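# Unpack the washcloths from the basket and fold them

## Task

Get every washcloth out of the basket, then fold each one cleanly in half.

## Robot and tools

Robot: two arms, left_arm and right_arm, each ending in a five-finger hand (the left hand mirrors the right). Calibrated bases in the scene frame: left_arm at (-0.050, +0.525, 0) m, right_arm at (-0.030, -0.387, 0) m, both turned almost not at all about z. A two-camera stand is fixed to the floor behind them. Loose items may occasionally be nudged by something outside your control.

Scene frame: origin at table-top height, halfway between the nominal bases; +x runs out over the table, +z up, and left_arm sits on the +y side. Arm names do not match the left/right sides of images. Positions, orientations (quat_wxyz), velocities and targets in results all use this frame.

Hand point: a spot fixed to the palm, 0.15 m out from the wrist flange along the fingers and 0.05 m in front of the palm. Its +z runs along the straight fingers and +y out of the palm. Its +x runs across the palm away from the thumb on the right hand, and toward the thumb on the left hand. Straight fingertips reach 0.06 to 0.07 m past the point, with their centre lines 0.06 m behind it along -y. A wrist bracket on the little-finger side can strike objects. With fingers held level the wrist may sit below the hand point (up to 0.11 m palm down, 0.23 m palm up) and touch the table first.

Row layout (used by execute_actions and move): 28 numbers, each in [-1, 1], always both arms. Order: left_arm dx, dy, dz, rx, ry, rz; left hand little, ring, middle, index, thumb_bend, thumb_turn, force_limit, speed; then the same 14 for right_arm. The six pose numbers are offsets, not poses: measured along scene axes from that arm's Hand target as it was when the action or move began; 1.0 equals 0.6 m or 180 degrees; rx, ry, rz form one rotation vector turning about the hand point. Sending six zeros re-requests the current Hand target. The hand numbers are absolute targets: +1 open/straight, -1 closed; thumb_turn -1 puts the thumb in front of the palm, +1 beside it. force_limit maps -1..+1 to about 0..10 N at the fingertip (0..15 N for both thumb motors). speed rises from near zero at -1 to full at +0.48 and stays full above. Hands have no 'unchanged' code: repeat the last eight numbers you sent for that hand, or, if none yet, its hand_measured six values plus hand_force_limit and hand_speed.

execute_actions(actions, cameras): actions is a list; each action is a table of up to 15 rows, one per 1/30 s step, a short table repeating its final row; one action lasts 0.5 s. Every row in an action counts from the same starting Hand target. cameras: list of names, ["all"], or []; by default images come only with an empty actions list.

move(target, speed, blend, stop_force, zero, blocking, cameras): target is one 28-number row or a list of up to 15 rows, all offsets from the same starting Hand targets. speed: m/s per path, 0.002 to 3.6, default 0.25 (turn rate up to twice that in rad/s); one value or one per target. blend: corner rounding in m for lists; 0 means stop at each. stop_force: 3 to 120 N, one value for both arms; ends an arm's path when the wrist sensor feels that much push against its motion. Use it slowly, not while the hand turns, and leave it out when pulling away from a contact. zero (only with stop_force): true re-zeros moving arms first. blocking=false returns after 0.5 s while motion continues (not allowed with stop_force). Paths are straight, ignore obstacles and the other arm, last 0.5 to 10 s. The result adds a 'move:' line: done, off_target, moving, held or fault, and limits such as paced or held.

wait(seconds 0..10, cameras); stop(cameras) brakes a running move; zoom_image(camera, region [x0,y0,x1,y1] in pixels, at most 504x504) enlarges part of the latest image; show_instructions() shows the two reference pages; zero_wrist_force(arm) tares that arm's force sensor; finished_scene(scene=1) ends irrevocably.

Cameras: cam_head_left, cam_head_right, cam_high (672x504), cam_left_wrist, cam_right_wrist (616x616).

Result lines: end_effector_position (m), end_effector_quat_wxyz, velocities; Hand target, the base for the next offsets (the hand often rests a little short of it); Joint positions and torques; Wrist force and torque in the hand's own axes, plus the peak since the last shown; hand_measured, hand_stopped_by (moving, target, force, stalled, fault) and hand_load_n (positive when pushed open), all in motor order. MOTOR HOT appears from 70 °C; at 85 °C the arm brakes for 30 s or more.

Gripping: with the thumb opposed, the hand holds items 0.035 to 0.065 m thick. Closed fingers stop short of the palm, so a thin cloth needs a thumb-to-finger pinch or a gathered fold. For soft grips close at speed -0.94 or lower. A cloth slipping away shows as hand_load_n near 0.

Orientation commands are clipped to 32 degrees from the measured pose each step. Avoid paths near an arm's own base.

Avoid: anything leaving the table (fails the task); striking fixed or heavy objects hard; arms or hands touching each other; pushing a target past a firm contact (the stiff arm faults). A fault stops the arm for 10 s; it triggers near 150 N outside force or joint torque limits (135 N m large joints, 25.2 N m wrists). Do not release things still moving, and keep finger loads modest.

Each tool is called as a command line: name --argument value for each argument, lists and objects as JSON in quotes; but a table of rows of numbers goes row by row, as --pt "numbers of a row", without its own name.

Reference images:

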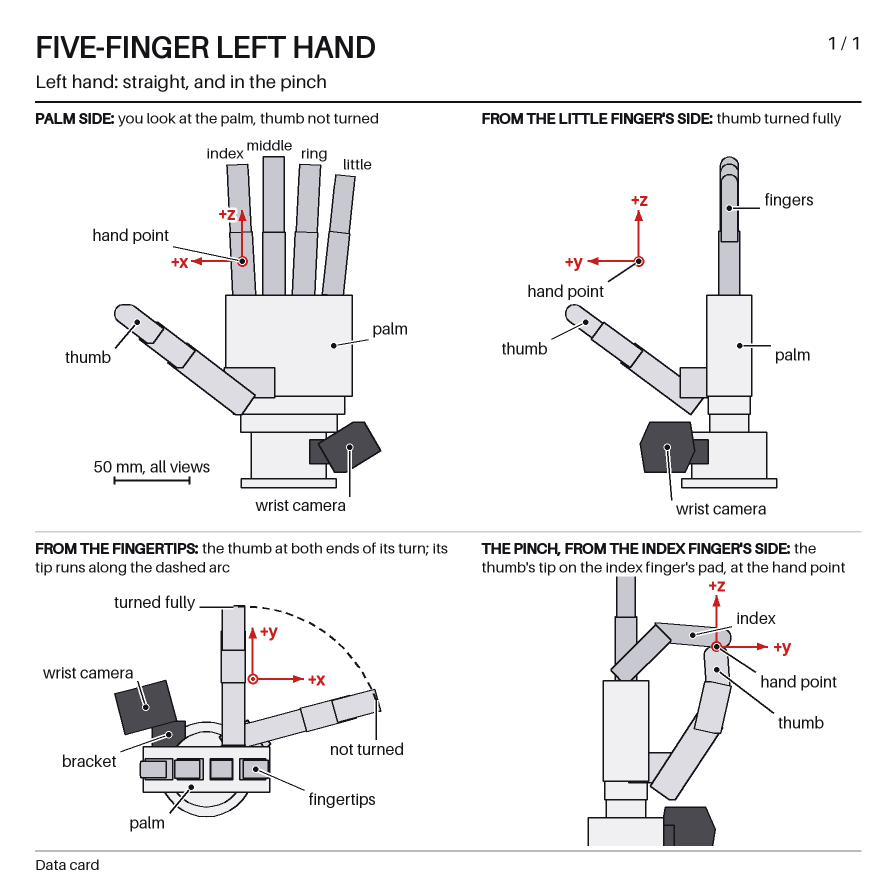

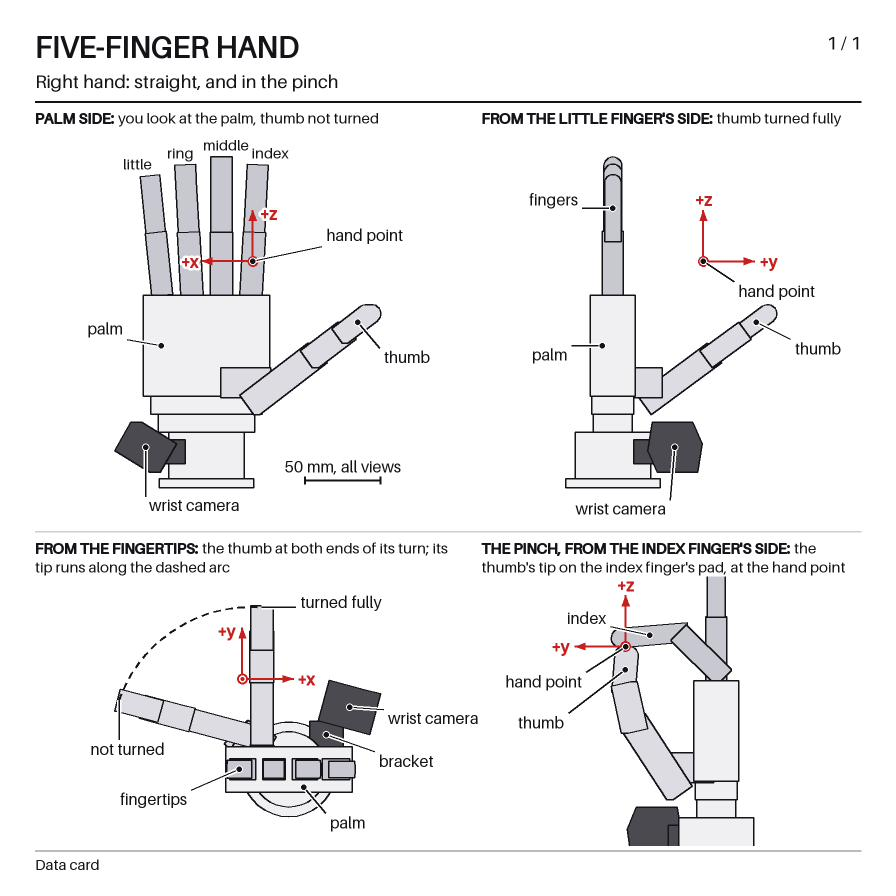

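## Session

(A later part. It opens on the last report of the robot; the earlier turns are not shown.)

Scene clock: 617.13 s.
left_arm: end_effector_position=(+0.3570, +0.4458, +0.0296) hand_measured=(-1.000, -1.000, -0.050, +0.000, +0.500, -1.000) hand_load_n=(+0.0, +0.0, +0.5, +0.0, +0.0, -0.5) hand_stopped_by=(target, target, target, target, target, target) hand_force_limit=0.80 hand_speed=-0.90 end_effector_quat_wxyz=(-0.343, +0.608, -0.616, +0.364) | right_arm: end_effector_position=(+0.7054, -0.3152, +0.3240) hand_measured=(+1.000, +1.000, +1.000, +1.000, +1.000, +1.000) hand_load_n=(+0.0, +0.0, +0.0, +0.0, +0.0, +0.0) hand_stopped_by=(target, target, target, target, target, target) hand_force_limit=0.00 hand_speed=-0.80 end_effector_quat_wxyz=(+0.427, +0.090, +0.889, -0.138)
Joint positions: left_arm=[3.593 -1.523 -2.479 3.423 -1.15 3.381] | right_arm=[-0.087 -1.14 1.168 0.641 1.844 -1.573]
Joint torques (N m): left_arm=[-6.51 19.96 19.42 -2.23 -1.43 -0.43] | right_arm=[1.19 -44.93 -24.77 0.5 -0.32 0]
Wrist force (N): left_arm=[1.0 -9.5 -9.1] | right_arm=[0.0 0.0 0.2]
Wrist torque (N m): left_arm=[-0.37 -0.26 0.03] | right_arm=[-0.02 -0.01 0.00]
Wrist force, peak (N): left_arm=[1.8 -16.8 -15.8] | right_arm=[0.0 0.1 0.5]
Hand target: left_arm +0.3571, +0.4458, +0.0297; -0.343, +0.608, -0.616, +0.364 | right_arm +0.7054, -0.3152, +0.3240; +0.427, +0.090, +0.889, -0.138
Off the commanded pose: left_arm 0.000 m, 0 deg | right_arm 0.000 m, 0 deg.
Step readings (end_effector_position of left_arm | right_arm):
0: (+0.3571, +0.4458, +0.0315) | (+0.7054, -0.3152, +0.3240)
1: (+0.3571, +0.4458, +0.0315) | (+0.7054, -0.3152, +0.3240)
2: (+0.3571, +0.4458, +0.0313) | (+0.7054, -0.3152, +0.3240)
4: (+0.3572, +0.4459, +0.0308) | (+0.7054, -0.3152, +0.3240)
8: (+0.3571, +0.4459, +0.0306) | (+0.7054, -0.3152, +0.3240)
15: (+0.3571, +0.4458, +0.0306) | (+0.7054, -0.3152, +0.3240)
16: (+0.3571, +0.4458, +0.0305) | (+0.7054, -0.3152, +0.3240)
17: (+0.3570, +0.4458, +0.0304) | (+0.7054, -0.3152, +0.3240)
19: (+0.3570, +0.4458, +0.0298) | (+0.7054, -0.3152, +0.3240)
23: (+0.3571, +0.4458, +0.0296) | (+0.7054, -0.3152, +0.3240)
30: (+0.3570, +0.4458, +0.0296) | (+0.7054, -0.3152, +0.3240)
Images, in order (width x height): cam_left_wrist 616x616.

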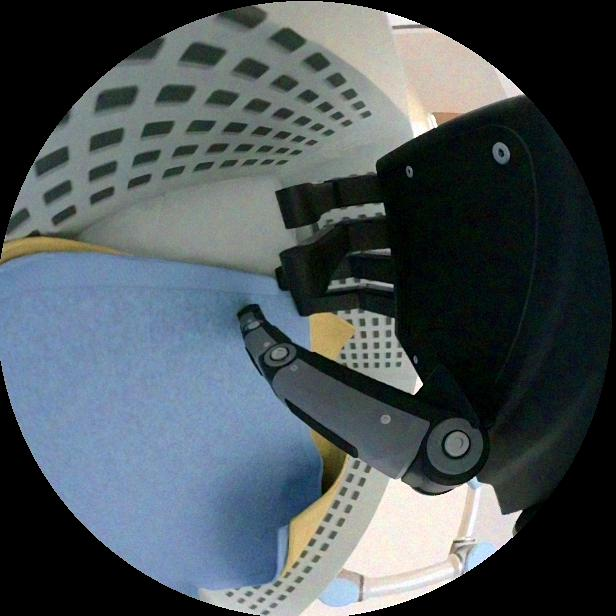

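execute_actions --actions '[[[0,0,-0.001,0,0,0,-1,-1,-0.13,-0.08,0.42,-1,0.8,-0.92,0,0,0,0,0,0,1,1,1,1,1,1,0,-0.8]]]' --cameras '[]'

execute_actions --actions '[[[0,0,-0.002,0,0,0,-1,-1,-0.2,-0.15,0.36,-1,0.8,-0.92,0,0,0,0,0,0,1,1,1,1,1,1,0,-0.8]]]' --cameras '["cam_left_wrist"]'

zoom_image --camera "cam_left_wrist" --region '[150, 200, 350, 400]'

Scene clock: 622.87 s.
left_arm: end_effector_position=(+0.3571, +0.4458, +0.0291) hand_measured=(-1.000, -1.000, -0.128, -0.080, +0.420, -1.000) hand_load_n=(+0.0, +0.0, +1.5, +0.0, +0.5, +0.0) hand_stopped_by=(target, target, target, target, target, target) hand_force_limit=0.80 hand_speed=-0.92 end_effector_quat_wxyz=(-0.343, +0.608, -0.616, +0.364) | right_arm: end_effector_position=(+0.7054, -0.3152, +0.3240) hand_measured=(+1.000, +1.000, +1.000, +1.000, +1.000, +1.000) hand_load_n=(+0.0, +0.0, +0.0, +0.0, +0.0, +0.0) hand_stopped_by=(target, target, target, target, target, target) hand_force_limit=0.00 hand_speed=-0.80 end_effector_quat_wxyz=(+0.427, +0.090, +0.889, -0.138)
Joint positions: left_arm=[3.593 -1.524 -2.48 3.426 -1.15 3.381] | right_arm=[-0.087 -1.14 1.168 0.641 1.844 -1.573]
Joint torques (N m): left_arm=[-6.09 -3.23 7.47 -2.21 -1.76 -0.33] | right_arm=[-0.26 -45.97 -26.05 0.46 -0.12 -0.07]
Wrist force (N): left_arm=[0.7 -2.7 -0.6] | right_arm=[0.1 0.0 0.5]
Wrist torque (N m): left_arm=[-0.07 -0.12 -0.06] | right_arm=[-0.03 -0.03 0.00]
Wrist force, peak (N): left_arm=[1.4 -12.5 -10.5] | right_arm=[0.3 -0.1 0.5]
Hand target: left_arm +0.3571, +0.4458, +0.0291; -0.343, +0.608, -0.616, +0.364 | right_arm +0.7054, -0.3152, +0.3240; +0.427, +0.090, +0.889, -0.138
Off the commanded pose: left_arm 0.000 m, 0 deg | right_arm 0.000 m, 0 deg.
Step readings (end_effector_position of left_arm | right_arm):
0: (+0.3571, +0.4458, +0.0297) | (+0.7054, -0.3152, +0.3240)
1: (+0.3571, +0.4458, +0.0297) | (+0.7054, -0.3152, +0.3240)
2: (+0.3571, +0.4459, +0.0296) | (+0.7054, -0.3152, +0.3240)
4: (+0.3572, +0.4459, +0.0293) | (+0.7054, -0.3152, +0.3240)
8: (+0.3572, +0.4459, +0.0291) | (+0.7054, -0.3152, +0.3240)
15: (+0.3571, +0.4458, +0.0291) | (+0.7054, -0.3152, +0.3240)
No camera images: "cameras" was empty.

Scene clock: 623.63 s.
left_arm: end_effector_position=(+0.3570, +0.4458, +0.0278) hand_measured=(-1.000, -1.000, -0.200, -0.150, +0.360, -1.000) hand_load_n=(+0.0, +0.0, +0.5, -0.5, +0.0, +0.0) hand_stopped_by=(target, target, target, target, target, target) hand_force_limit=0.80 hand_speed=-0.92 end_effector_quat_wxyz=(-0.343, +0.608, -0.616, +0.364) | right_arm: end_effector_position=(+0.7054, -0.3152, +0.3240) hand_measured=(+1.000, +1.000, +1.000, +1.000, +1.000, +1.000) hand_load_n=(+0.0, +0.0, +0.0, +0.0, +0.0, +0.0) hand_stopped_by=(target, target, target, target, target, target) hand_force_limit=0.00 hand_speed=-0.80 end_effector_quat_wxyz=(+0.427, +0.090, +0.889, -0.138)
Joint positions: left_arm=[3.593 -1.528 -2.482 3.43 -1.15 3.381] | right_arm=[-0.087 -1.14 1.168 0.641 1.844 -1.573]
Joint torques (N m): left_arm=[-6.27 23.67 20.99 -0.68 -1.35 -0.03] | right_arm=[2.11 -47.42 -23.95 0.61 -0.38 -0.22]
Wrist force (N): left_arm=[0.9 -1.3 -0.4] | right_arm=[0.0 0.2 0.2]
Wrist torque (N m): left_arm=[-0.06 -0.15 -0.07] | right_arm=[0.01 -0.01 0.01]
Wrist force, peak (N): left_arm=[0.5 -11.2 -4.2] | right_arm=[-0.1 0.0 0.6]
Hand target: left_arm +0.3571, +0.4458, +0.0279; -0.343, +0.608, -0.616, +0.364 | right_arm +0.7054, -0.3152, +0.3240; +0.427, +0.090, +0.889, -0.138
Off the commanded pose: left_arm 0.000 m, 0 deg | right_arm 0.000 m, 0 deg.
Step readings (end_effector_position of left_arm | right_arm):
0: (+0.3571, +0.4458, +0.0291) | (+0.7054, -0.3152, +0.3240)
1: (+0.3570, +0.4458, +0.0290) | (+0.7054, -0.3152, +0.3240)
2: (+0.3570, +0.4458, +0.0288) | (+0.7054, -0.3152, +0.3240)
4: (+0.3571, +0.4458, +0.0279) | (+0.7054, -0.3152, +0.3240)
8: (+0.3571, +0.4458, +0.0277) | (+0.7054, -0.3152, +0.3240)
15: (+0.3570, +0.4458, +0.0278) | (+0.7054, -0.3152, +0.3240)
Images, in order (width x height): cam_left_wrist 616x616.

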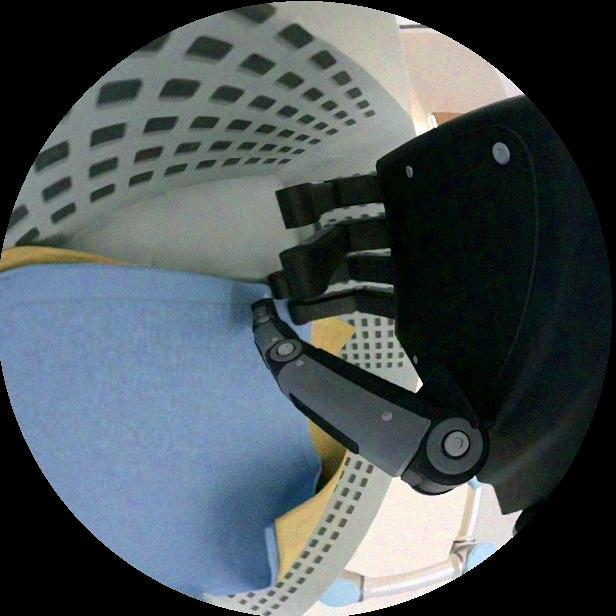

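Scaled by 2.520 from the camera's 616x616 image, which has a finer 880x880 frame.

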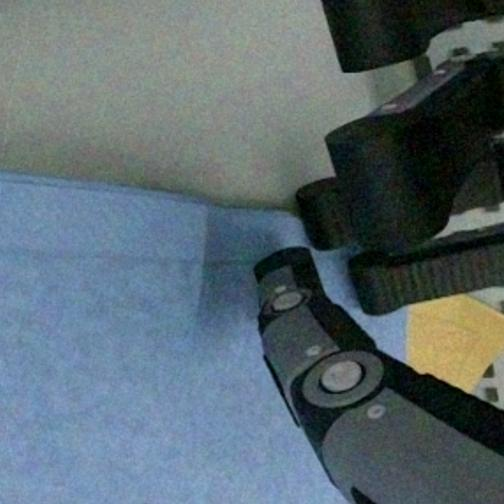

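execute_actions --actions '[[[0,0,-0.003,0,0,0,-1,-1,-0.26,-0.22,0.3,-1,0.8,-0.92,0,0,0,0,0,0,1,1,1,1,1,1,0,-0.8]],[[0,0,-0.001,0,0,0,-1,-1,-0.4,-0.4,0.0,-1,0.8,-0.92,0,0,0,0,0,0,1,1,1,1,1,1,0,-0.8]],[[0,0,-0.0,0,0,0,-1,-1,-0.4,-0.4,0.0,-1,0.8,-0.92,0,0,0,0,0,0,1,1,1,1,1,1,0,-0.8]]]' --cameras '["cam_left_wrist"]'

zoom_image --camera "cam_left_wrist" --region '[150, 200, 350, 400]'

Scene clock: 632.67 s.
left_arm: end_effector_position=(+0.3571, +0.4458, +0.0255) hand_measured=(-1.000, -1.000, -0.300, -0.366, +0.256, -1.000) hand_load_n=(+0.0, +0.0, +9.5, +9.5, +14.0, +0.5) hand_stopped_by=(target, target, force, force, force, target) hand_force_limit=0.80 hand_speed=-0.92 end_effector_quat_wxyz=(-0.343, +0.608, -0.616, +0.364) | right_arm: end_effector_position=(+0.7054, -0.3152, +0.3240) hand_measured=(+1.000, +1.000, +1.000, +1.000, +1.000, +1.000) hand_load_n=(+0.0, +0.0, +0.0, +0.0, +0.0, +0.0) hand_stopped_by=(target, target, target, target, target, target) hand_force_limit=0.00 hand_speed=-0.80 end_effector_quat_wxyz=(+0.427, +0.090, +0.889, -0.138)
Joint positions: left_arm=[3.593 -1.535 -2.485 3.441 -1.15 3.381] | right_arm=[-0.087 -1.14 1.168 0.641 1.844 -1.573]
Joint torques (N m): left_arm=[-5.33 -2.26 7.42 -2.02 1.01 0.18] | right_arm=[0.98 -45.93 -22.82 0.33 -0.47 -0.02]
Wrist force (N): left_arm=[0.8 -1.2 -0.3] | right_arm=[-0.3 0.0 0.3]
Wrist torque (N m): left_arm=[-0.08 -0.14 -0.08] | right_arm=[-0.02 0.04 -0.02]
Wrist force, peak (N): left_arm=[0.7 -9.1 -3.6] | right_arm=[0.1 0.3 0.6]
Hand target: left_arm +0.3571, +0.4458, +0.0255; -0.343, +0.608, -0.616, +0.364 | right_arm +0.7054, -0.3152, +0.3240; +0.427, +0.090, +0.889, -0.138
Off the commanded pose: left_arm 0.000 m, 0 deg | right_arm 0.000 m, 0 deg.
Step readings (end_effector_position of left_arm | right_arm):
0: (+0.3571, +0.4458, +0.0279) | (+0.7054, -0.3152, +0.3240)
1: (+0.3571, +0.4458, +0.0279) | (+0.7054, -0.3152, +0.3240)
2: (+0.3572, +0.4459, +0.0276) | (+0.7054, -0.3152, +0.3240)
4: (+0.3572, +0.4459, +0.0264) | (+0.7054, -0.3152, +0.3240)
8: (+0.3571, +0.4459, +0.0260) | (+0.7054, -0.3152, +0.3240)
15: (+0.3570, +0.4458, +0.0260) | (+0.7054, -0.3152, +0.3240)
16: (+0.3570, +0.4458, +0.0260) | (+0.7054, -0.3152, +0.3240)
17: (+0.3571, +0.4458, +0.0260) | (+0.7054, -0.3152, +0.3240)
19: (+0.3571, +0.4459, +0.0256) | (+0.7054, -0.3152, +0.3240)
23: (+0.3571, +0.4459, +0.0255) | (+0.7054, -0.3152, +0.3240)
30: (+0.3571, +0.4458, +0.0255) | (+0.7054, -0.3152, +0.3240)
31: (+0.3571, +0.4458, +0.0255) | (+0.7054, -0.3152, +0.3240)
32: (+0.3571, +0.4458, +0.0255) | (+0.7054, -0.3152, +0.3240)
34: (+0.3571, +0.4458, +0.0255) | (+0.7054, -0.3152, +0.3240)
38: (+0.3571, +0.4458, +0.0255) | (+0.7054, -0.3152, +0.3240)
45: (+0.3571, +0.4458, +0.0255) | (+0.7054, -0.3152, +0.3240)
Images, in order (width x height): cam_left_wrist 616x616.

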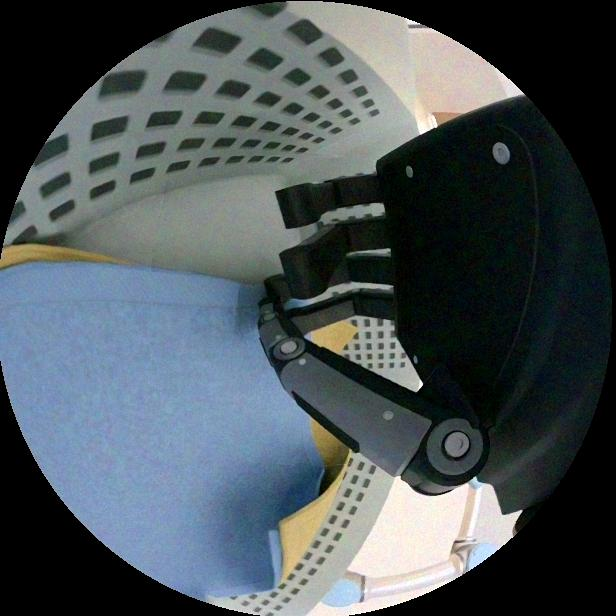

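Scaled by 2.520 from the camera's 616x616 image, which has a finer 880x880 frame.

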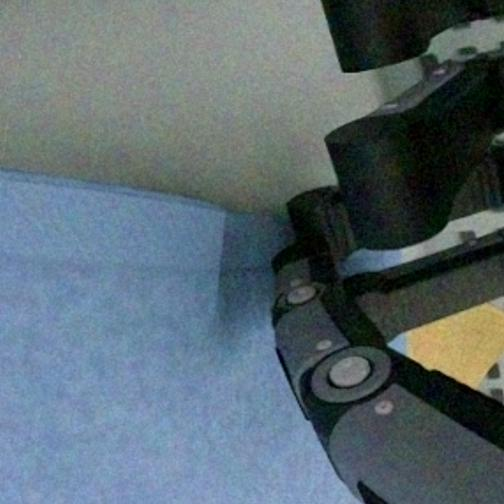

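move --target '[0, 0, 0.1, 0, 0, 0, -1, -1, -0.4, -0.4, 0.0, -1, 0.8, -0.92, 0, 0, 0, 0, 0, 0, 1, 1, 1, 1, 1, 1, 0, -0.8]' --cameras '["cam_left_wrist", "cam_head_left", "cam_high"]' --speed 0.05

zoom_image --camera "cam_left_wrist" --region '[150, 180, 400, 430]'

zoom_image --camera "cam_head_left" --region '[110, 260, 260, 410]'

Scene clock: 640.23 s.
left_arm: end_effector_position=(+0.3571, +0.4458, +0.0855) hand_measured=(-1.000, -1.000, -0.300, -0.366, +0.256, -1.000) hand_load_n=(+0.0, +0.0, +10.0, +9.0, +14.0, +0.5) hand_stopped_by=(target, target, force, force, force, target) hand_force_limit=0.80 hand_speed=-0.92 end_effector_quat_wxyz=(-0.344, +0.608, -0.616, +0.364) | right_arm: end_effector_position=(+0.7054, -0.3152, +0.3240) hand_measured=(+1.000, +1.000, +1.000, +1.000, +1.000, +1.000) hand_load_n=(+0.0, +0.0, -0.5, +0.0, +0.0, +0.0) hand_stopped_by=(target, target, target, target, target, target) hand_force_limit=0.00 hand_speed=-0.80 end_effector_quat_wxyz=(+0.427, +0.090, +0.889, -0.138)
Joint positions: left_arm=[3.593 -1.384 -2.399 3.204 -1.15 3.381] | right_arm=[-0.087 -1.14 1.168 0.641 1.844 -1.573]
Joint torques (N m): left_arm=[13.25 -3.26 13.74 -0.11 1.26 2.2] | right_arm=[0.31 -46.31 -25.3 0.5 -0.44 -0.03]
Wrist force (N): left_arm=[1.2 0.1 -0.8] | right_arm=[-0.2 -0.1 0.2]
Wrist torque (N m): left_arm=[0.03 -0.16 -0.11] | right_arm=[-0.04 0.02 -0.02]
Wrist force, peak (N): left_arm=[1.0 -1.4 -0.4] | right_arm=[0.2 0.0 0.5]
Hand target: left_arm +0.3571, +0.4458, +0.0855; -0.343, +0.608, -0.616, +0.364 | right_arm +0.7054, -0.3152, +0.3240; +0.427, +0.090, +0.889, -0.138
Off the commanded pose: left_arm 0.000 m, 0 deg | right_arm 0.000 m, 0 deg.
move: done
Images, in order (width x height): cam_head_left 672x504, cam_high 672x504, cam_left_wrist 616x616.

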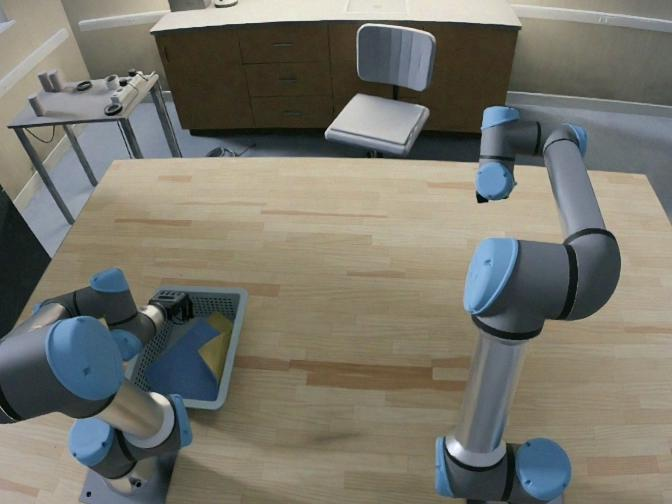

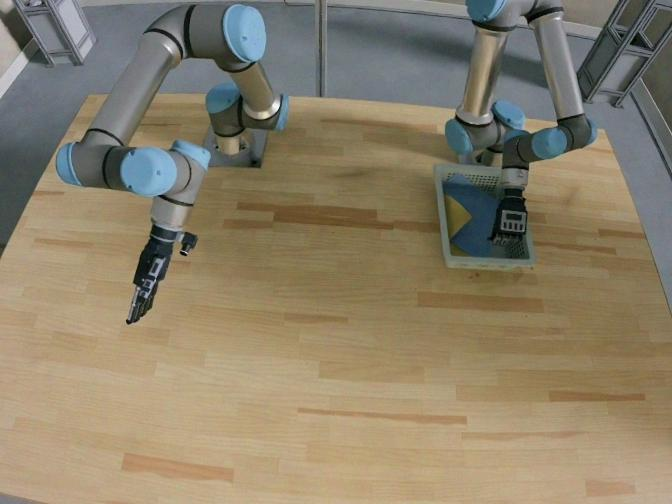

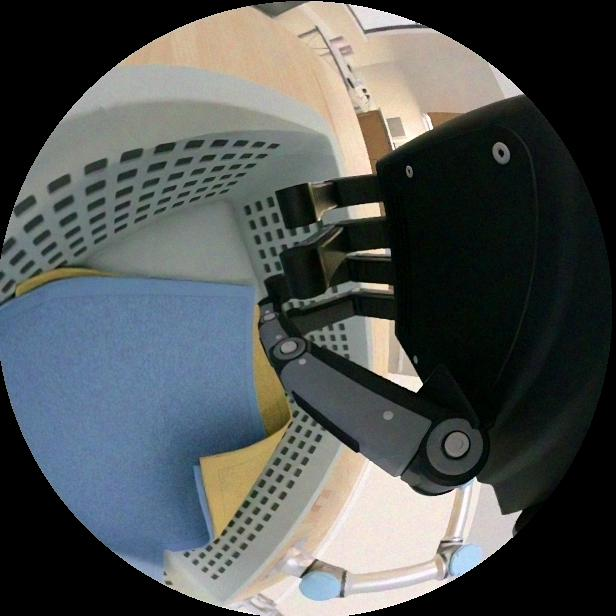

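Scaled by 2.016 from the camera's 616x616 image, which has a finer 880x880 frame.

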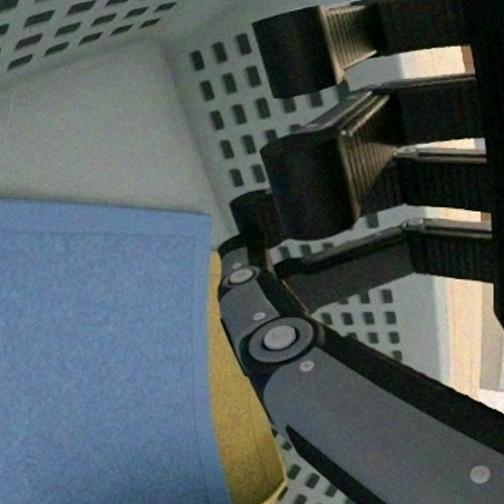

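Scaled by 3.360 from the camera's 672x504 image, which has a finer 960x720 frame.

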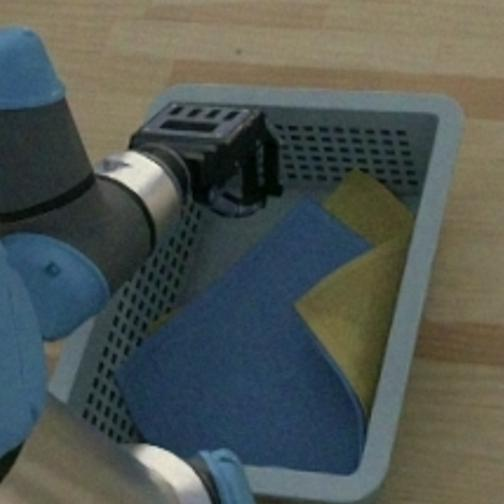

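move --pt "0 0 0.1 0 0 0 -1 -1 -0.17 -0.12 0.4 -1 0.8 -0.5 0 0 0 0 0 0 1 1 1 1 1 1 0 -0.8" --pt "0.01 0.047 0.058 -0.0156 0.028 0.344 -1 -1 -0.17 -0.12 0.4 -1 0.8 -0.5 0 0 0 0 0 0 1 1 1 1 1 1 0 -0.8" --cameras '["cam_left_wrist", "cam_head_left", "cam_high"]' --speed 0.3

zoom_image --camera "cam_left_wrist" --region '[100, 130, 400, 430]'

zoom_image --camera "cam_head_left" --region '[110, 260, 260, 410]'

Scene clock: 686.63 s.
left_arm: end_effector_position=(+0.3631, +0.4739, +0.1203) hand_measured=(-1.000, -1.000, -0.170, -0.120, +0.400, -1.000) hand_load_n=(+0.0, +0.0, +0.0, +0.0, +0.0, +0.0) hand_stopped_by=(target, target, target, target, target, target) hand_force_limit=0.80 hand_speed=-0.50 end_effector_quat_wxyz=(-0.441, +0.861, -0.221, +0.124) end_effector_velocity=(-0.001, +0.000, +0.000) end_effector_angular_velocity=(-0.001, +0.000, +0.004) | right_arm: end_effector_position=(+0.7054, -0.3152, +0.3240) hand_measured=(+1.000, +1.000, +1.000, +1.000, +1.000, +1.000) hand_load_n=(+0.0, +0.0, +0.0, +0.0, +0.0, +0.0) hand_stopped_by=(target, target, target, target, target, target) hand_force_limit=0.00 hand_speed=-0.80 end_effector_quat_wxyz=(+0.427, +0.090, +0.889, -0.138)
Joint positions: left_arm=[2.985 -1.779 -1.956 2.636 -2.432 2.141] | right_arm=[-0.087 -1.14 1.168 0.641 1.844 -1.573]
Joint velocities: left_arm=[0.001 0 0 -0.004 0 -0.006] | right_arm=[within noise]
Joint torques (N m): left_arm=[12.11 19.49 20.88 -3.56 -2.44 -2.67] | right_arm=[0.13 -46.76 -26.38 0.32 -0.38 -0.08]
Wrist force (N): left_arm=[1.2 0.1 -1.0] | right_arm=[0.1 0.0 0.4]
Wrist torque (N m): left_arm=[0.01 -0.21 -0.04] | right_arm=[-0.03 -0.02 0.00]
Wrist force, peak (N): left_arm=[1.5 -1.4 -1.2] | right_arm=[0.1 0.0 0.6]
Hand target: left_arm +0.3631, +0.4740, +0.1203; -0.441, +0.861, -0.221, +0.124 | right_arm +0.7054, -0.3152, +0.3240; +0.427, +0.090, +0.889, -0.138
Off the commanded pose: left_arm 0.000 m, 0 deg | right_arm 0.000 m, 0 deg.
move: done
Images, in order (width x height): cam_head_left 672x504, cam_high 672x504, cam_left_wrist 616x616.

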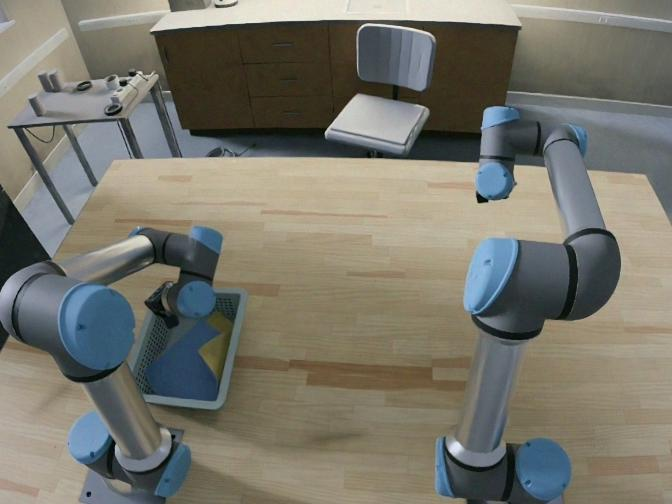

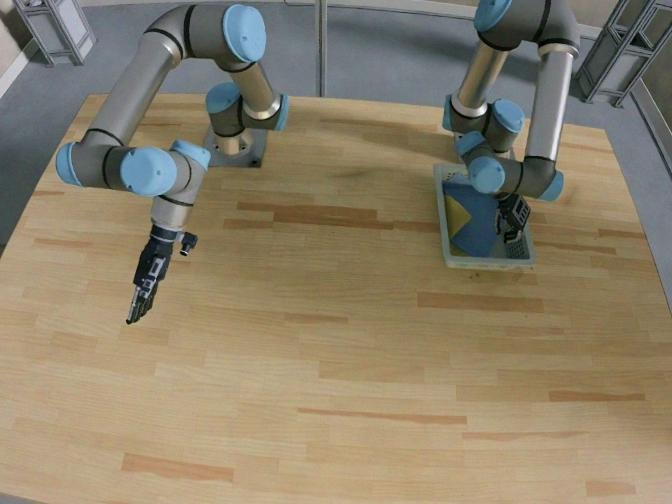

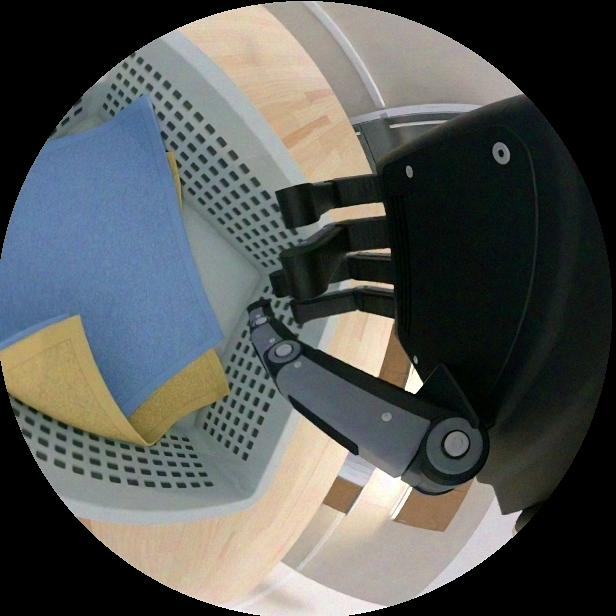

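Scaled by 1.680 from the camera's 616x616 image, which has a finer 880x880 frame.

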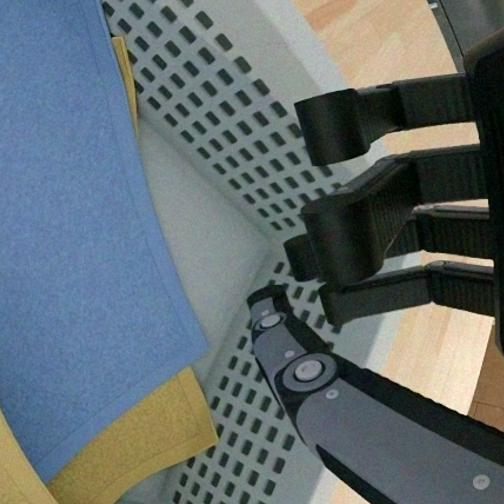

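Scaled by 3.360 from the camera's 672x504 image, which has a finer 960x720 frame.

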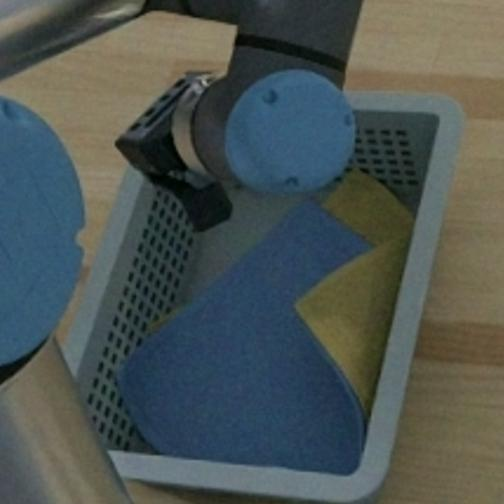

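move --target '[0, 0, -0.1167, 0, 0, 0, -1, -1, -0.17, -0.12, 0.4, -1, 0.8, -0.5, 0, 0, 0, 0, 0, 0, 1, 1, 1, 1, 1, 1, 0, -0.8]' --cameras '["cam_left_wrist", "cam_head_left", "cam_high"]' --speed 0.1 --stop_force 6

zoom_image --camera "cam_left_wrist" --region '[100, 180, 400, 480]'

Scene clock: 693.73 s.
left_arm: end_effector_position=(+0.3631, +0.4740, +0.0502) hand_measured=(-1.000, -1.000, -0.170, -0.120, +0.400, -1.000) hand_load_n=(+0.0, +0.0, +0.0, +0.0, +0.0, +0.0) hand_stopped_by=(target, target, target, target, target, target) hand_force_limit=0.80 hand_speed=-0.50 end_effector_quat_wxyz=(-0.441, +0.861, -0.221, +0.124) | right_arm: end_effector_position=(+0.7054, -0.3152, +0.3240) hand_measured=(+1.000, +1.000, +1.000, +1.000, +1.000, +1.000) hand_load_n=(+0.0, +0.0, +0.0, +0.0, +0.5, +0.0) hand_stopped_by=(target, target, target, target, target, target) hand_force_limit=0.00 hand_speed=-0.80 end_effector_quat_wxyz=(+0.427, +0.090, +0.889, -0.138)
Joint positions: left_arm=[2.985 -1.893 -2.03 2.825 -2.432 2.141] | right_arm=[-0.087 -1.14 1.168 0.641 1.844 -1.573]
Joint torques (N m): left_arm=[-2.01 31.11 18.57 -0.11 0.1 0.03] | right_arm=[1.05 -46.34 -24.36 0.45 -0.4 0.14]
Wrist force (N): left_arm=[1.2 0.2 -0.7] | right_arm=[0.2 0.1 0.1]
Wrist torque (N m): left_arm=[-0.01 -0.11 -0.06] | right_arm=[0.01 -0.04 0.02]
Wrist force, peak (N): left_arm=[1.3 -0.7 -1.4] | right_arm=[0.3 -0.1 0.6]
Hand target: left_arm +0.3631, +0.4740, +0.0503; -0.441, +0.861, -0.221, +0.124 | right_arm +0.7054, -0.3152, +0.3240; +0.427, +0.090, +0.889, -0.138
Off the commanded pose: left_arm 0.000 m, 0 deg | right_arm 0.000 m, 0 deg.
move: done
Images, in order (width x height): cam_head_left 672x504, cam_high 672x504, cam_left_wrist 616x616.

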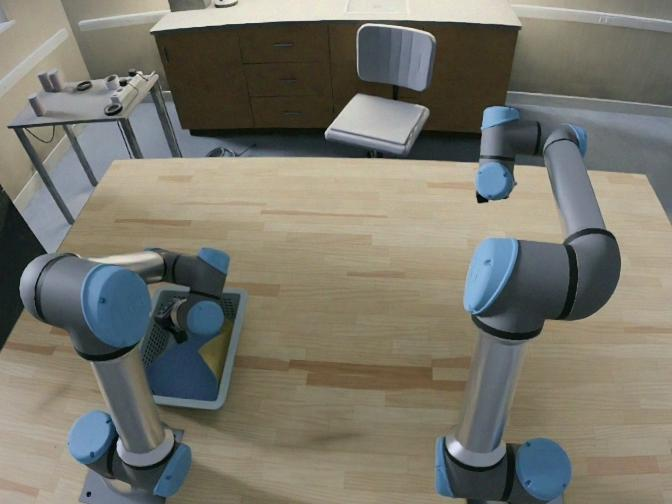

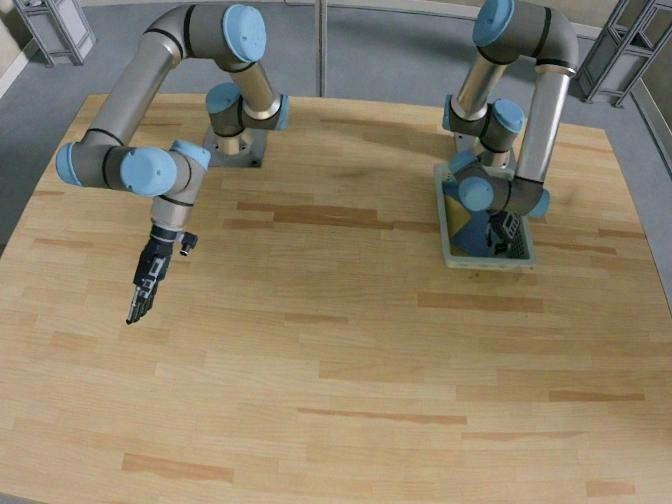

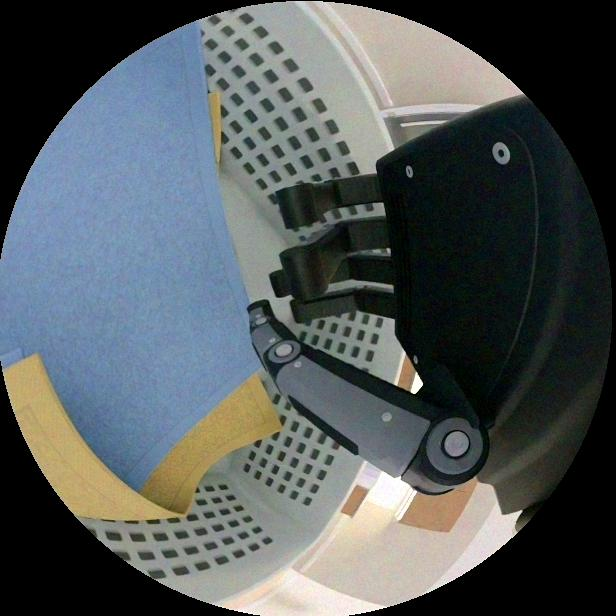

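Scaled by 1.680 from the camera's 616x616 image, which has a finer 880x880 frame.

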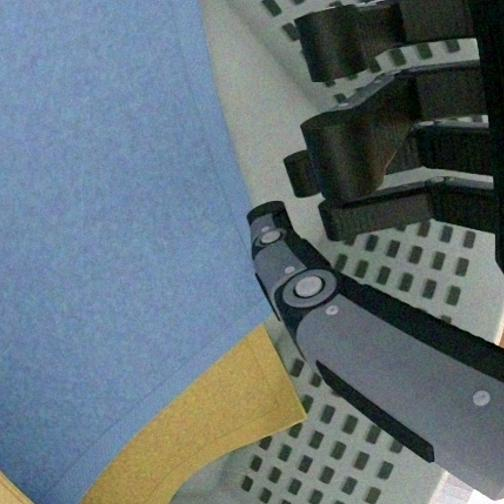

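move --target '[0.0143, -0.0255, -0.0167, 0, 0, 0, -1, -1, -0.08, -0.02, 0.55, -1, 0.8, -0.5, 0, 0, 0, 0, 0, 0, 1, 1, 1, 1, 1, 1, 0, -0.8]' --cameras '["cam_left_wrist"]' --speed 0.05

zoom_image --camera "cam_left_wrist" --region '[100, 180, 400, 480]'

Scene clock: 703.40 s.
left_arm: end_effector_position=(+0.3716, +0.4587, +0.0402) hand_measured=(-1.000, -1.000, -0.080, -0.020, +0.550, -1.000) hand_load_n=(+0.0, +0.5, +0.0, +0.0, +0.0, +0.0) hand_stopped_by=(target, target, target, target, target, target) hand_force_limit=0.80 hand_speed=-0.50 end_effector_quat_wxyz=(-0.441, +0.861, -0.221, +0.124) | right_arm: end_effector_position=(+0.7054, -0.3152, +0.3240) hand_measured=(+1.000, +1.000, +1.000, +1.000, +1.000, +1.000) hand_load_n=(+0.0, +0.0, +0.5, +0.0, +0.0, +0.0) hand_stopped_by=(target, target, target, target, target, target) hand_force_limit=0.00 hand_speed=-0.80 end_effector_quat_wxyz=(+0.427, +0.090, +0.889, -0.138)
Joint positions: left_arm=[2.944 -1.953 -1.99 2.8 -2.45 2.083] | right_arm=[-0.087 -1.14 1.168 0.641 1.844 -1.573]
Joint torques (N m): left_arm=[12.35 40.87 7.37 -0.32 0.06 2.36] | right_arm=[1.21 -47.12 -24.86 0.62 -0.66 -0.1]
Wrist force (N): left_arm=[1.1 -0.1 -0.4] | right_arm=[0.1 0.0 0.3]
Wrist torque (N m): left_arm=[-0.08 -0.13 -0.05] | right_arm=[-0.02 -0.03 0.00]
Wrist force, peak (N): left_arm=[1.5 0.4 -0.6] | right_arm=[-0.5 -0.2 0.3]
Hand target: left_arm +0.3717, +0.4587, +0.0402; -0.441, +0.861, -0.221, +0.124 | right_arm +0.7054, -0.3152, +0.3240; +0.427, +0.090, +0.889, -0.138
Off the commanded pose: left_arm 0.000 m, 0 deg | right_arm 0.000 m, 0 deg.
move: done
Images, in order (width x height): cam_left_wrist 616x616.

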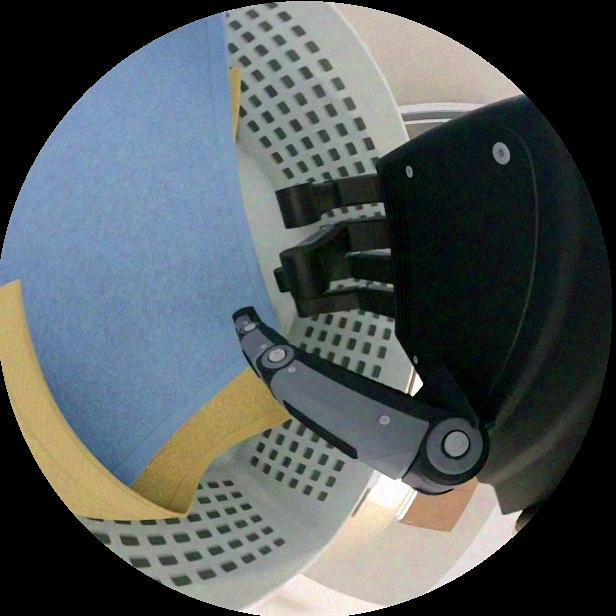

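Scaled by 1.680 from the camera's 616x616 image, which has a finer 880x880 frame.

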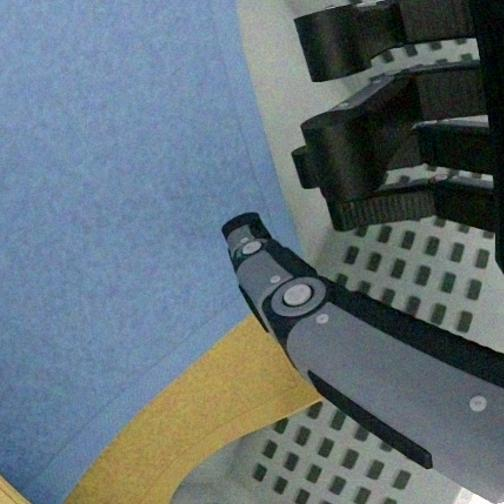

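move --pt "-0.005 -0.009 -0.008 0 0 0 -1 -1 -0.08 -0.02 0.55 -1 0.8 -0.5 0 0 0 0 0 0 1 1 1 1 1 1 0 -0.8" --pt "-0.005 -0.009 -0.035 0 0 0 -1 -1 -0.08 -0.02 0.55 -1 0.8 -0.5 0 0 0 0 0 0 1 1 1 1 1 1 0 -0.8" --cameras '["cam_left_wrist"]' --speed '[0.03, 0.008]' --stop_force 5

zoom_image --camera "cam_left_wrist" --region '[150, 200, 350, 400]'

Scene clock: 711.80 s.
left_arm: end_effector_position=(+0.3687, +0.4533, +0.0295) hand_measured=(-1.000, -1.000, -0.080, -0.020, +0.550, -1.000) hand_load_n=(+0.0, +0.0, -0.5, +0.0, +0.0, +0.0) hand_stopped_by=(target, target, target, target, target, target) hand_force_limit=0.80 hand_speed=-0.50 end_effector_quat_wxyz=(-0.441, +0.861, -0.221, +0.124) | right_arm: end_effector_position=(+0.7054, -0.3152, +0.3240) hand_measured=(+1.000, +1.000, +1.000, +1.000, +1.000, +1.000) hand_load_n=(+0.0, +0.0, +0.0, +0.0, +0.0, +0.0) hand_stopped_by=(target, target, target, target, target, target) hand_force_limit=0.00 hand_speed=-0.80 end_effector_quat_wxyz=(+0.427, +0.090, +0.889, -0.138)
Joint positions: left_arm=[2.927 -1.978 -1.995 2.812 -2.457 2.059] | right_arm=[-0.087 -1.14 1.168 0.641 1.844 -1.573]
Joint torques (N m): left_arm=[10.72 40.07 18.91 -3.56 0.25 2.39] | right_arm=[1.42 -46.9 -25.81 0.63 -0.5 -0.15]
Wrist force (N): left_arm=[0.9 -4.6 -2.8] | right_arm=[0.1 0.1 0.4]
Wrist torque (N m): left_arm=[-0.08 -0.15 0.06] | right_arm=[-0.02 -0.03 0.01]
Wrist force, peak (N): left_arm=[1.0 -6.9 -4.0] | right_arm=[-0.1 0.0 0.7]
Hand target: left_arm +0.3687, +0.4533, +0.0295; -0.441, +0.861, -0.221, +0.124 (not the last commanded pose) | right_arm +0.7054, -0.3152, +0.3240; +0.427, +0.090, +0.889, -0.138
Off the commanded pose: left_arm 0.010 m, 0 deg | right_arm 0.000 m, 0 deg.
move: contact (left_arm); path passed 1 of 2 targets
Images, in order (width x height): cam_left_wrist 616x616.

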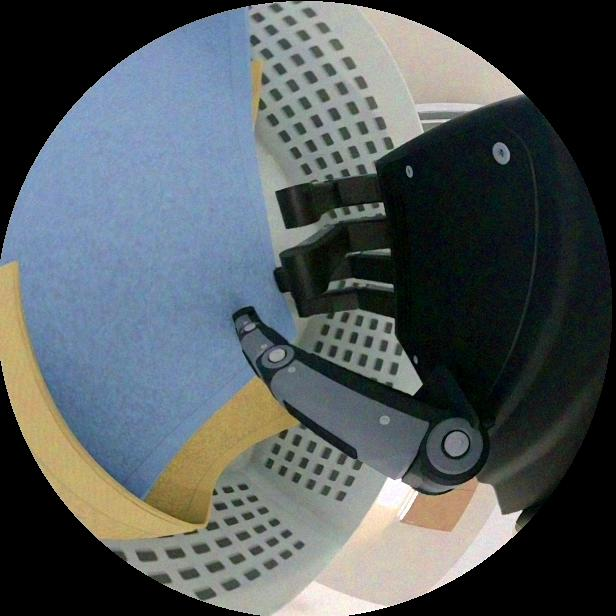

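Scaled by 2.520 from the camera's 616x616 image, which has a finer 880x880 frame.

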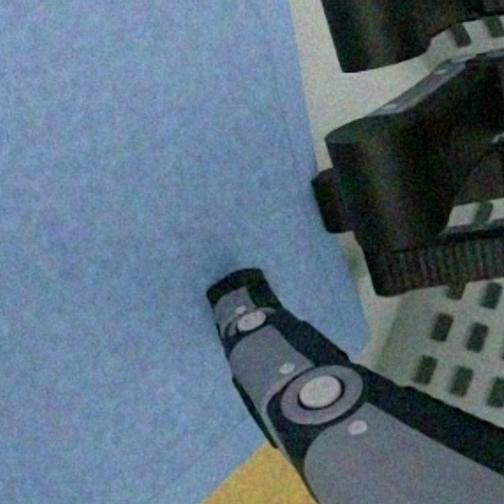

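execute_actions --actions '[[[0,0,0,0,0,0,-1,-1,-0.08,-0.02,0.6,-1,0.8,-0.8,0,0,0,0,0,0,1,1,1,1,1,1,0,-0.8]]]' --cameras '[]'

execute_actions --actions '[[[0,0,0,0,0,0,-1,-1,-0.08,-0.02,0.65,-1,0.8,-0.8,0,0,0,0,0,0,1,1,1,1,1,1,0,-0.8]]]' --cameras '[]'

Scene clock: 719.37 s.
left_arm: end_effector_position=(+0.3687, +0.4533, +0.0295) hand_measured=(-1.000, -1.000, -0.080, -0.020, +0.596, -1.000) hand_load_n=(+0.0, +0.5, -1.5, +0.0, -3.5, -0.5) hand_stopped_by=(target, target, target, target, target, target) hand_force_limit=0.80 hand_speed=-0.80 end_effector_quat_wxyz=(-0.441, +0.861, -0.221, +0.124) | right_arm: end_effector_position=(+0.7054, -0.3152, +0.3240) hand_measured=(+1.000, +1.000, +1.000, +1.000, +1.000, +1.000) hand_load_n=(+0.0, +0.0, +0.0, +0.0, +0.0, +0.0) hand_stopped_by=(target, target, target, target, target, target) hand_force_limit=0.00 hand_speed=-0.80 end_effector_quat_wxyz=(+0.427, +0.090, +0.889, -0.138)
Joint positions: left_arm=[2.927 -1.978 -1.995 2.812 -2.457 2.059] | right_arm=[-0.087 -1.14 1.168 0.641 1.844 -1.573]
Joint torques (N m): left_arm=[-0.31 38.43 16.57 -3.42 0.03 1.36] | right_arm=[1.25 -47.99 -25.17 0.54 -0.7 -0.06]
Wrist force (N): left_arm=[1.3 -7.5 -2.8] | right_arm=[0.1 0.1 0.3]
Wrist torque (N m): left_arm=[-0.19 -0.19 0.11] | right_arm=[0.00 -0.01 0.00]
Wrist force, peak (N): left_arm=[1.4 -7.8 -3.1] | right_arm=[-0.3 0.4 0.5]
Hand target: left_arm +0.3687, +0.4533, +0.0295; -0.441, +0.861, -0.221, +0.124 | right_arm +0.7054, -0.3152, +0.3240; +0.427, +0.090, +0.889, -0.138
Off the commanded pose: left_arm 0.000 m, 0 deg | right_arm 0.000 m, 0 deg.
Step readings (end_effector_position of left_arm | right_arm):
0: (+0.3687, +0.4533, +0.0295) | (+0.7054, -0.3152, +0.3240)
1: (+0.3687, +0.4533, +0.0295) | (+0.7054, -0.3152, +0.3240)
2: (+0.3687, +0.4533, +0.0295) | (+0.7054, -0.3152, +0.3240)
4: (+0.3687, +0.4533, +0.0295) | (+0.7054, -0.3152, +0.3240)
8: (+0.3687, +0.4533, +0.0295) | (+0.7054, -0.3152, +0.3240)
15: (+0.3687, +0.4533, +0.0295) | (+0.7054, -0.3152, +0.3240)
No camera images: "cameras" was empty.

Scene clock: 720.07 s.
left_arm: end_effector_position=(+0.3687, +0.4533, +0.0295) hand_measured=(-1.000, -1.000, -0.080, -0.020, +0.644, -1.000) hand_load_n=(+0.0, +0.0, +0.0, +0.0, -7.0, -1.0) hand_stopped_by=(target, target, target, target, target, target) hand_force_limit=0.80 hand_speed=-0.80 end_effector_quat_wxyz=(-0.441, +0.861, -0.221, +0.124) | right_arm: end_effector_position=(+0.7054, -0.3152, +0.3240) hand_measured=(+1.000, +1.000, +1.000, +1.000, +1.000, +1.000) hand_load_n=(+0.0, +0.0, +0.0, +0.0, +0.0, +0.0) hand_stopped_by=(target, target, target, target, target, target) hand_force_limit=0.00 hand_speed=-0.80 end_effector_quat_wxyz=(+0.427, +0.090, +0.889, -0.138)
Joint positions: left_arm=[2.927 -1.978 -1.995 2.812 -2.457 2.059] | right_arm=[-0.087 -1.14 1.168 0.641 1.844 -1.573]
Joint torques (N m): left_arm=[-3.01 34.41 13.58 -3.39 0.09 1.1] | right_arm=[1.89 -46.74 -25.2 0.55 -0.53 -0.08]
Wrist force (N): left_arm=[1.4 -10.3 -3.6] | right_arm=[0.1 -0.1 0.2]
Wrist torque (N m): left_arm=[-0.46 -0.18 0.12] | right_arm=[-0.03 -0.02 0.00]
Wrist force, peak (N): left_arm=[1.6 -10.6 -3.8] | right_arm=[0.0 0.2 0.5]
Hand target: left_arm +0.3687, +0.4533, +0.0295; -0.441, +0.861, -0.221, +0.124 | right_arm +0.7054, -0.3152, +0.3240; +0.427, +0.090, +0.889, -0.138
Off the commanded pose: left_arm 0.000 m, 0 deg | right_arm 0.000 m, 0 deg.
Step readings (end_effector_position of left_arm | right_arm):
0: (+0.3687, +0.4533, +0.0295) | (+0.7054, -0.3152, +0.3240)
1: (+0.3687, +0.4533, +0.0295) | (+0.7054, -0.3152, +0.3240)
2: (+0.3687, +0.4533, +0.0295) | (+0.7054, -0.3152, +0.3240)
4: (+0.3687, +0.4533, +0.0295) | (+0.7054, -0.3152, +0.3240)
8: (+0.3687, +0.4533, +0.0295) | (+0.7054, -0.3152, +0.3240)
15: (+0.3687, +0.4533, +0.0295) | (+0.7054, -0.3152, +0.3240)
No camera images: "cameras" was empty.

execute_actions --actions '[[[0,0,-0.0015,0,0,0,-1,-1,-0.12,-0.07,0.62,-1,0.8,-0.92,0,0,0,0,0,0,1,1,1,1,1,1,0,-0.8]]]' --cameras '[]'

execute_actions --actions '[[[0,0,-0.0015,0,0,0,-1,-1,-0.16,-0.12,0.57,-1,0.8,-0.92,0,0,0,0,0,0,1,1,1,1,1,1,0,-0.8]]]' --cameras '["cam_left_wrist"]'

zoom_image --camera "cam_left_wrist" --region '[150, 200, 350, 400]'

Scene clock: 725.07 s.
left_arm: end_effector_position=(+0.3686, +0.4533, +0.0286) hand_measured=(-1.000, -1.000, -0.120, -0.070, +0.618, -1.000) hand_load_n=(+0.0, +0.0, +0.5, +0.0, -3.5, -0.5) hand_stopped_by=(target, target, target, target, target, target) hand_force_limit=0.80 hand_speed=-0.92 end_effector_quat_wxyz=(-0.441, +0.861, -0.221, +0.124) | right_arm: end_effector_position=(+0.7054, -0.3152, +0.3240) hand_measured=(+1.000, +1.000, +1.000, +1.000, +1.000, +1.000) hand_load_n=(+0.0, +0.0, +0.0, +0.0, -0.5, +0.0) hand_stopped_by=(target, target, target, target, target, target) hand_force_limit=0.00 hand_speed=-0.80 end_effector_quat_wxyz=(+0.427, +0.090, +0.889, -0.138)
Joint positions: left_arm=[2.927 -1.98 -1.996 2.814 -2.457 2.059] | right_arm=[-0.087 -1.14 1.168 0.641 1.844 -1.573]
Joint torques (N m): left_arm=[-11.57 26.76 7.48 -3.15 -0.34 -0.22] | right_arm=[1.49 -47.57 -25.87 0.57 -0.41 0.04]
Wrist force (N): left_arm=[1.7 -13.8 -11.6] | right_arm=[-0.1 0.1 0.3]
Wrist torque (N m): left_arm=[-0.78 -0.30 0.16] | right_arm=[-0.01 0.00 0.00]
Wrist force, peak (N): left_arm=[1.9 -16.5 -10.7] | right_arm=[0.2 0.1 0.7]
Hand target: left_arm +0.3687, +0.4533, +0.0286; -0.441, +0.861, -0.221, +0.124 | right_arm +0.7054, -0.3152, +0.3240; +0.427, +0.090, +0.889, -0.138
Off the commanded pose: left_arm 0.000 m, 0 deg | right_arm 0.000 m, 0 deg.
Step readings (end_effector_position of left_arm | right_arm):
0: (+0.3687, +0.4533, +0.0295) | (+0.7054, -0.3152, +0.3240)
1: (+0.3687, +0.4533, +0.0295) | (+0.7054, -0.3152, +0.3240)
2: (+0.3686, +0.4533, +0.0293) | (+0.7054, -0.3152, +0.3240)
4: (+0.3687, +0.4533, +0.0288) | (+0.7054, -0.3152, +0.3240)
8: (+0.3687, +0.4533, +0.0286) | (+0.7054, -0.3152, +0.3240)
15: (+0.3687, +0.4533, +0.0286) | (+0.7054, -0.3152, +0.3240)
No camera images: "cameras" was empty.

Scene clock: 725.77 s.
left_arm: end_effector_position=(+0.3687, +0.4533, +0.0277) hand_measured=(-1.000, -1.000, -0.160, -0.120, +0.570, -1.000) hand_load_n=(+0.0, +0.0, +1.0, +0.0, -0.5, -1.5) hand_stopped_by=(target, target, target, target, target, target) hand_force_limit=0.80 hand_speed=-0.92 end_effector_quat_wxyz=(-0.441, +0.861, -0.221, +0.124) | right_arm: end_effector_position=(+0.7054, -0.3152, +0.3240) hand_measured=(+1.000, +1.000, +1.000, +1.000, +1.000, +1.000) hand_load_n=(+0.0, +0.0, +0.0, +0.0, +0.0, +0.0) hand_stopped_by=(target, target, target, target, target, target) hand_force_limit=0.00 hand_speed=-0.80 end_effector_quat_wxyz=(+0.427, +0.090, +0.889, -0.138)
Joint positions: left_arm=[2.927 -1.982 -1.996 2.816 -2.457 2.059] | right_arm=[-0.087 -1.14 1.168 0.641 1.844 -1.573]
Joint torques (N m): left_arm=[-8.37 16.06 3.22 -2.52 -0.27 -0.36] | right_arm=[0.44 -46.88 -25.58 0.48 -0.71 0.08]
Wrist force (N): left_arm=[1.3 -14.8 -15.4] | right_arm=[0.1 0.0 0.4]
Wrist torque (N m): left_arm=[-0.84 -0.35 0.20] | right_arm=[-0.02 -0.03 0.01]
Wrist force, peak (N): left_arm=[1.8 -20.9 -20.4] | right_arm=[-0.2 0.0 0.5]
Hand target: left_arm +0.3687, +0.4533, +0.0277; -0.441, +0.861, -0.221, +0.124 | right_arm +0.7054, -0.3152, +0.3240; +0.427, +0.090, +0.889, -0.138
Off the commanded pose: left_arm 0.000 m, 0 deg | right_arm 0.000 m, 0 deg.
Step readings (end_effector_position of left_arm | right_arm):
0: (+0.3686, +0.4533, +0.0286) | (+0.7054, -0.3152, +0.3240)
1: (+0.3686, +0.4533, +0.0286) | (+0.7054, -0.3152, +0.3240)
2: (+0.3686, +0.4533, +0.0285) | (+0.7054, -0.3152, +0.3240)
4: (+0.3687, +0.4533, +0.0279) | (+0.7054, -0.3152, +0.3240)
8: (+0.3687, +0.4533, +0.0277) | (+0.7054, -0.3152, +0.3240)
15: (+0.3687, +0.4533, +0.0277) | (+0.7054, -0.3152, +0.3240)
Images, in order (width x height): cam_left_wrist 616x616.

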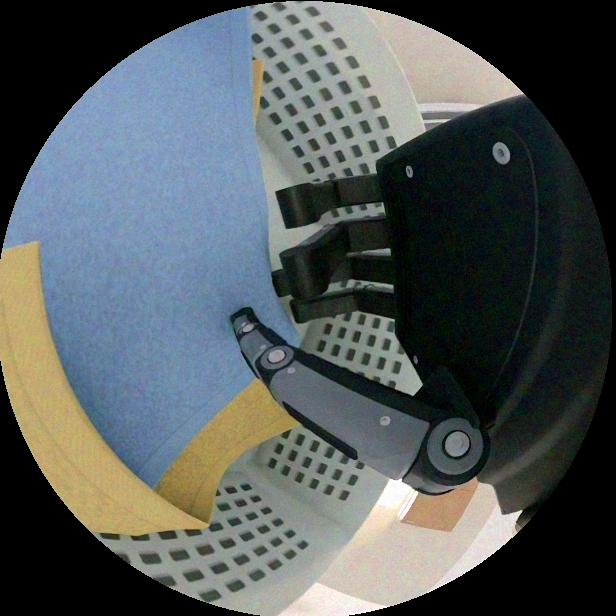

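Scaled by 2.520 from the camera's 616x616 image, which has a finer 880x880 frame.

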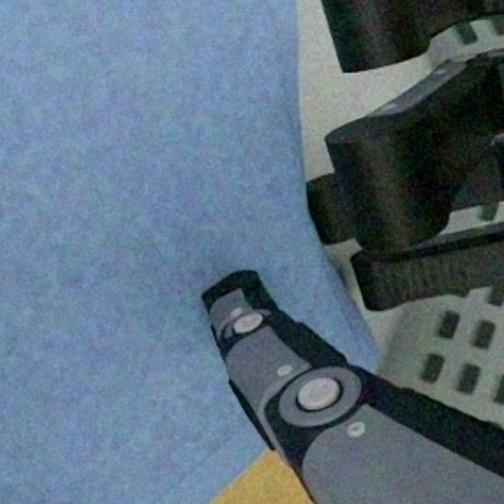

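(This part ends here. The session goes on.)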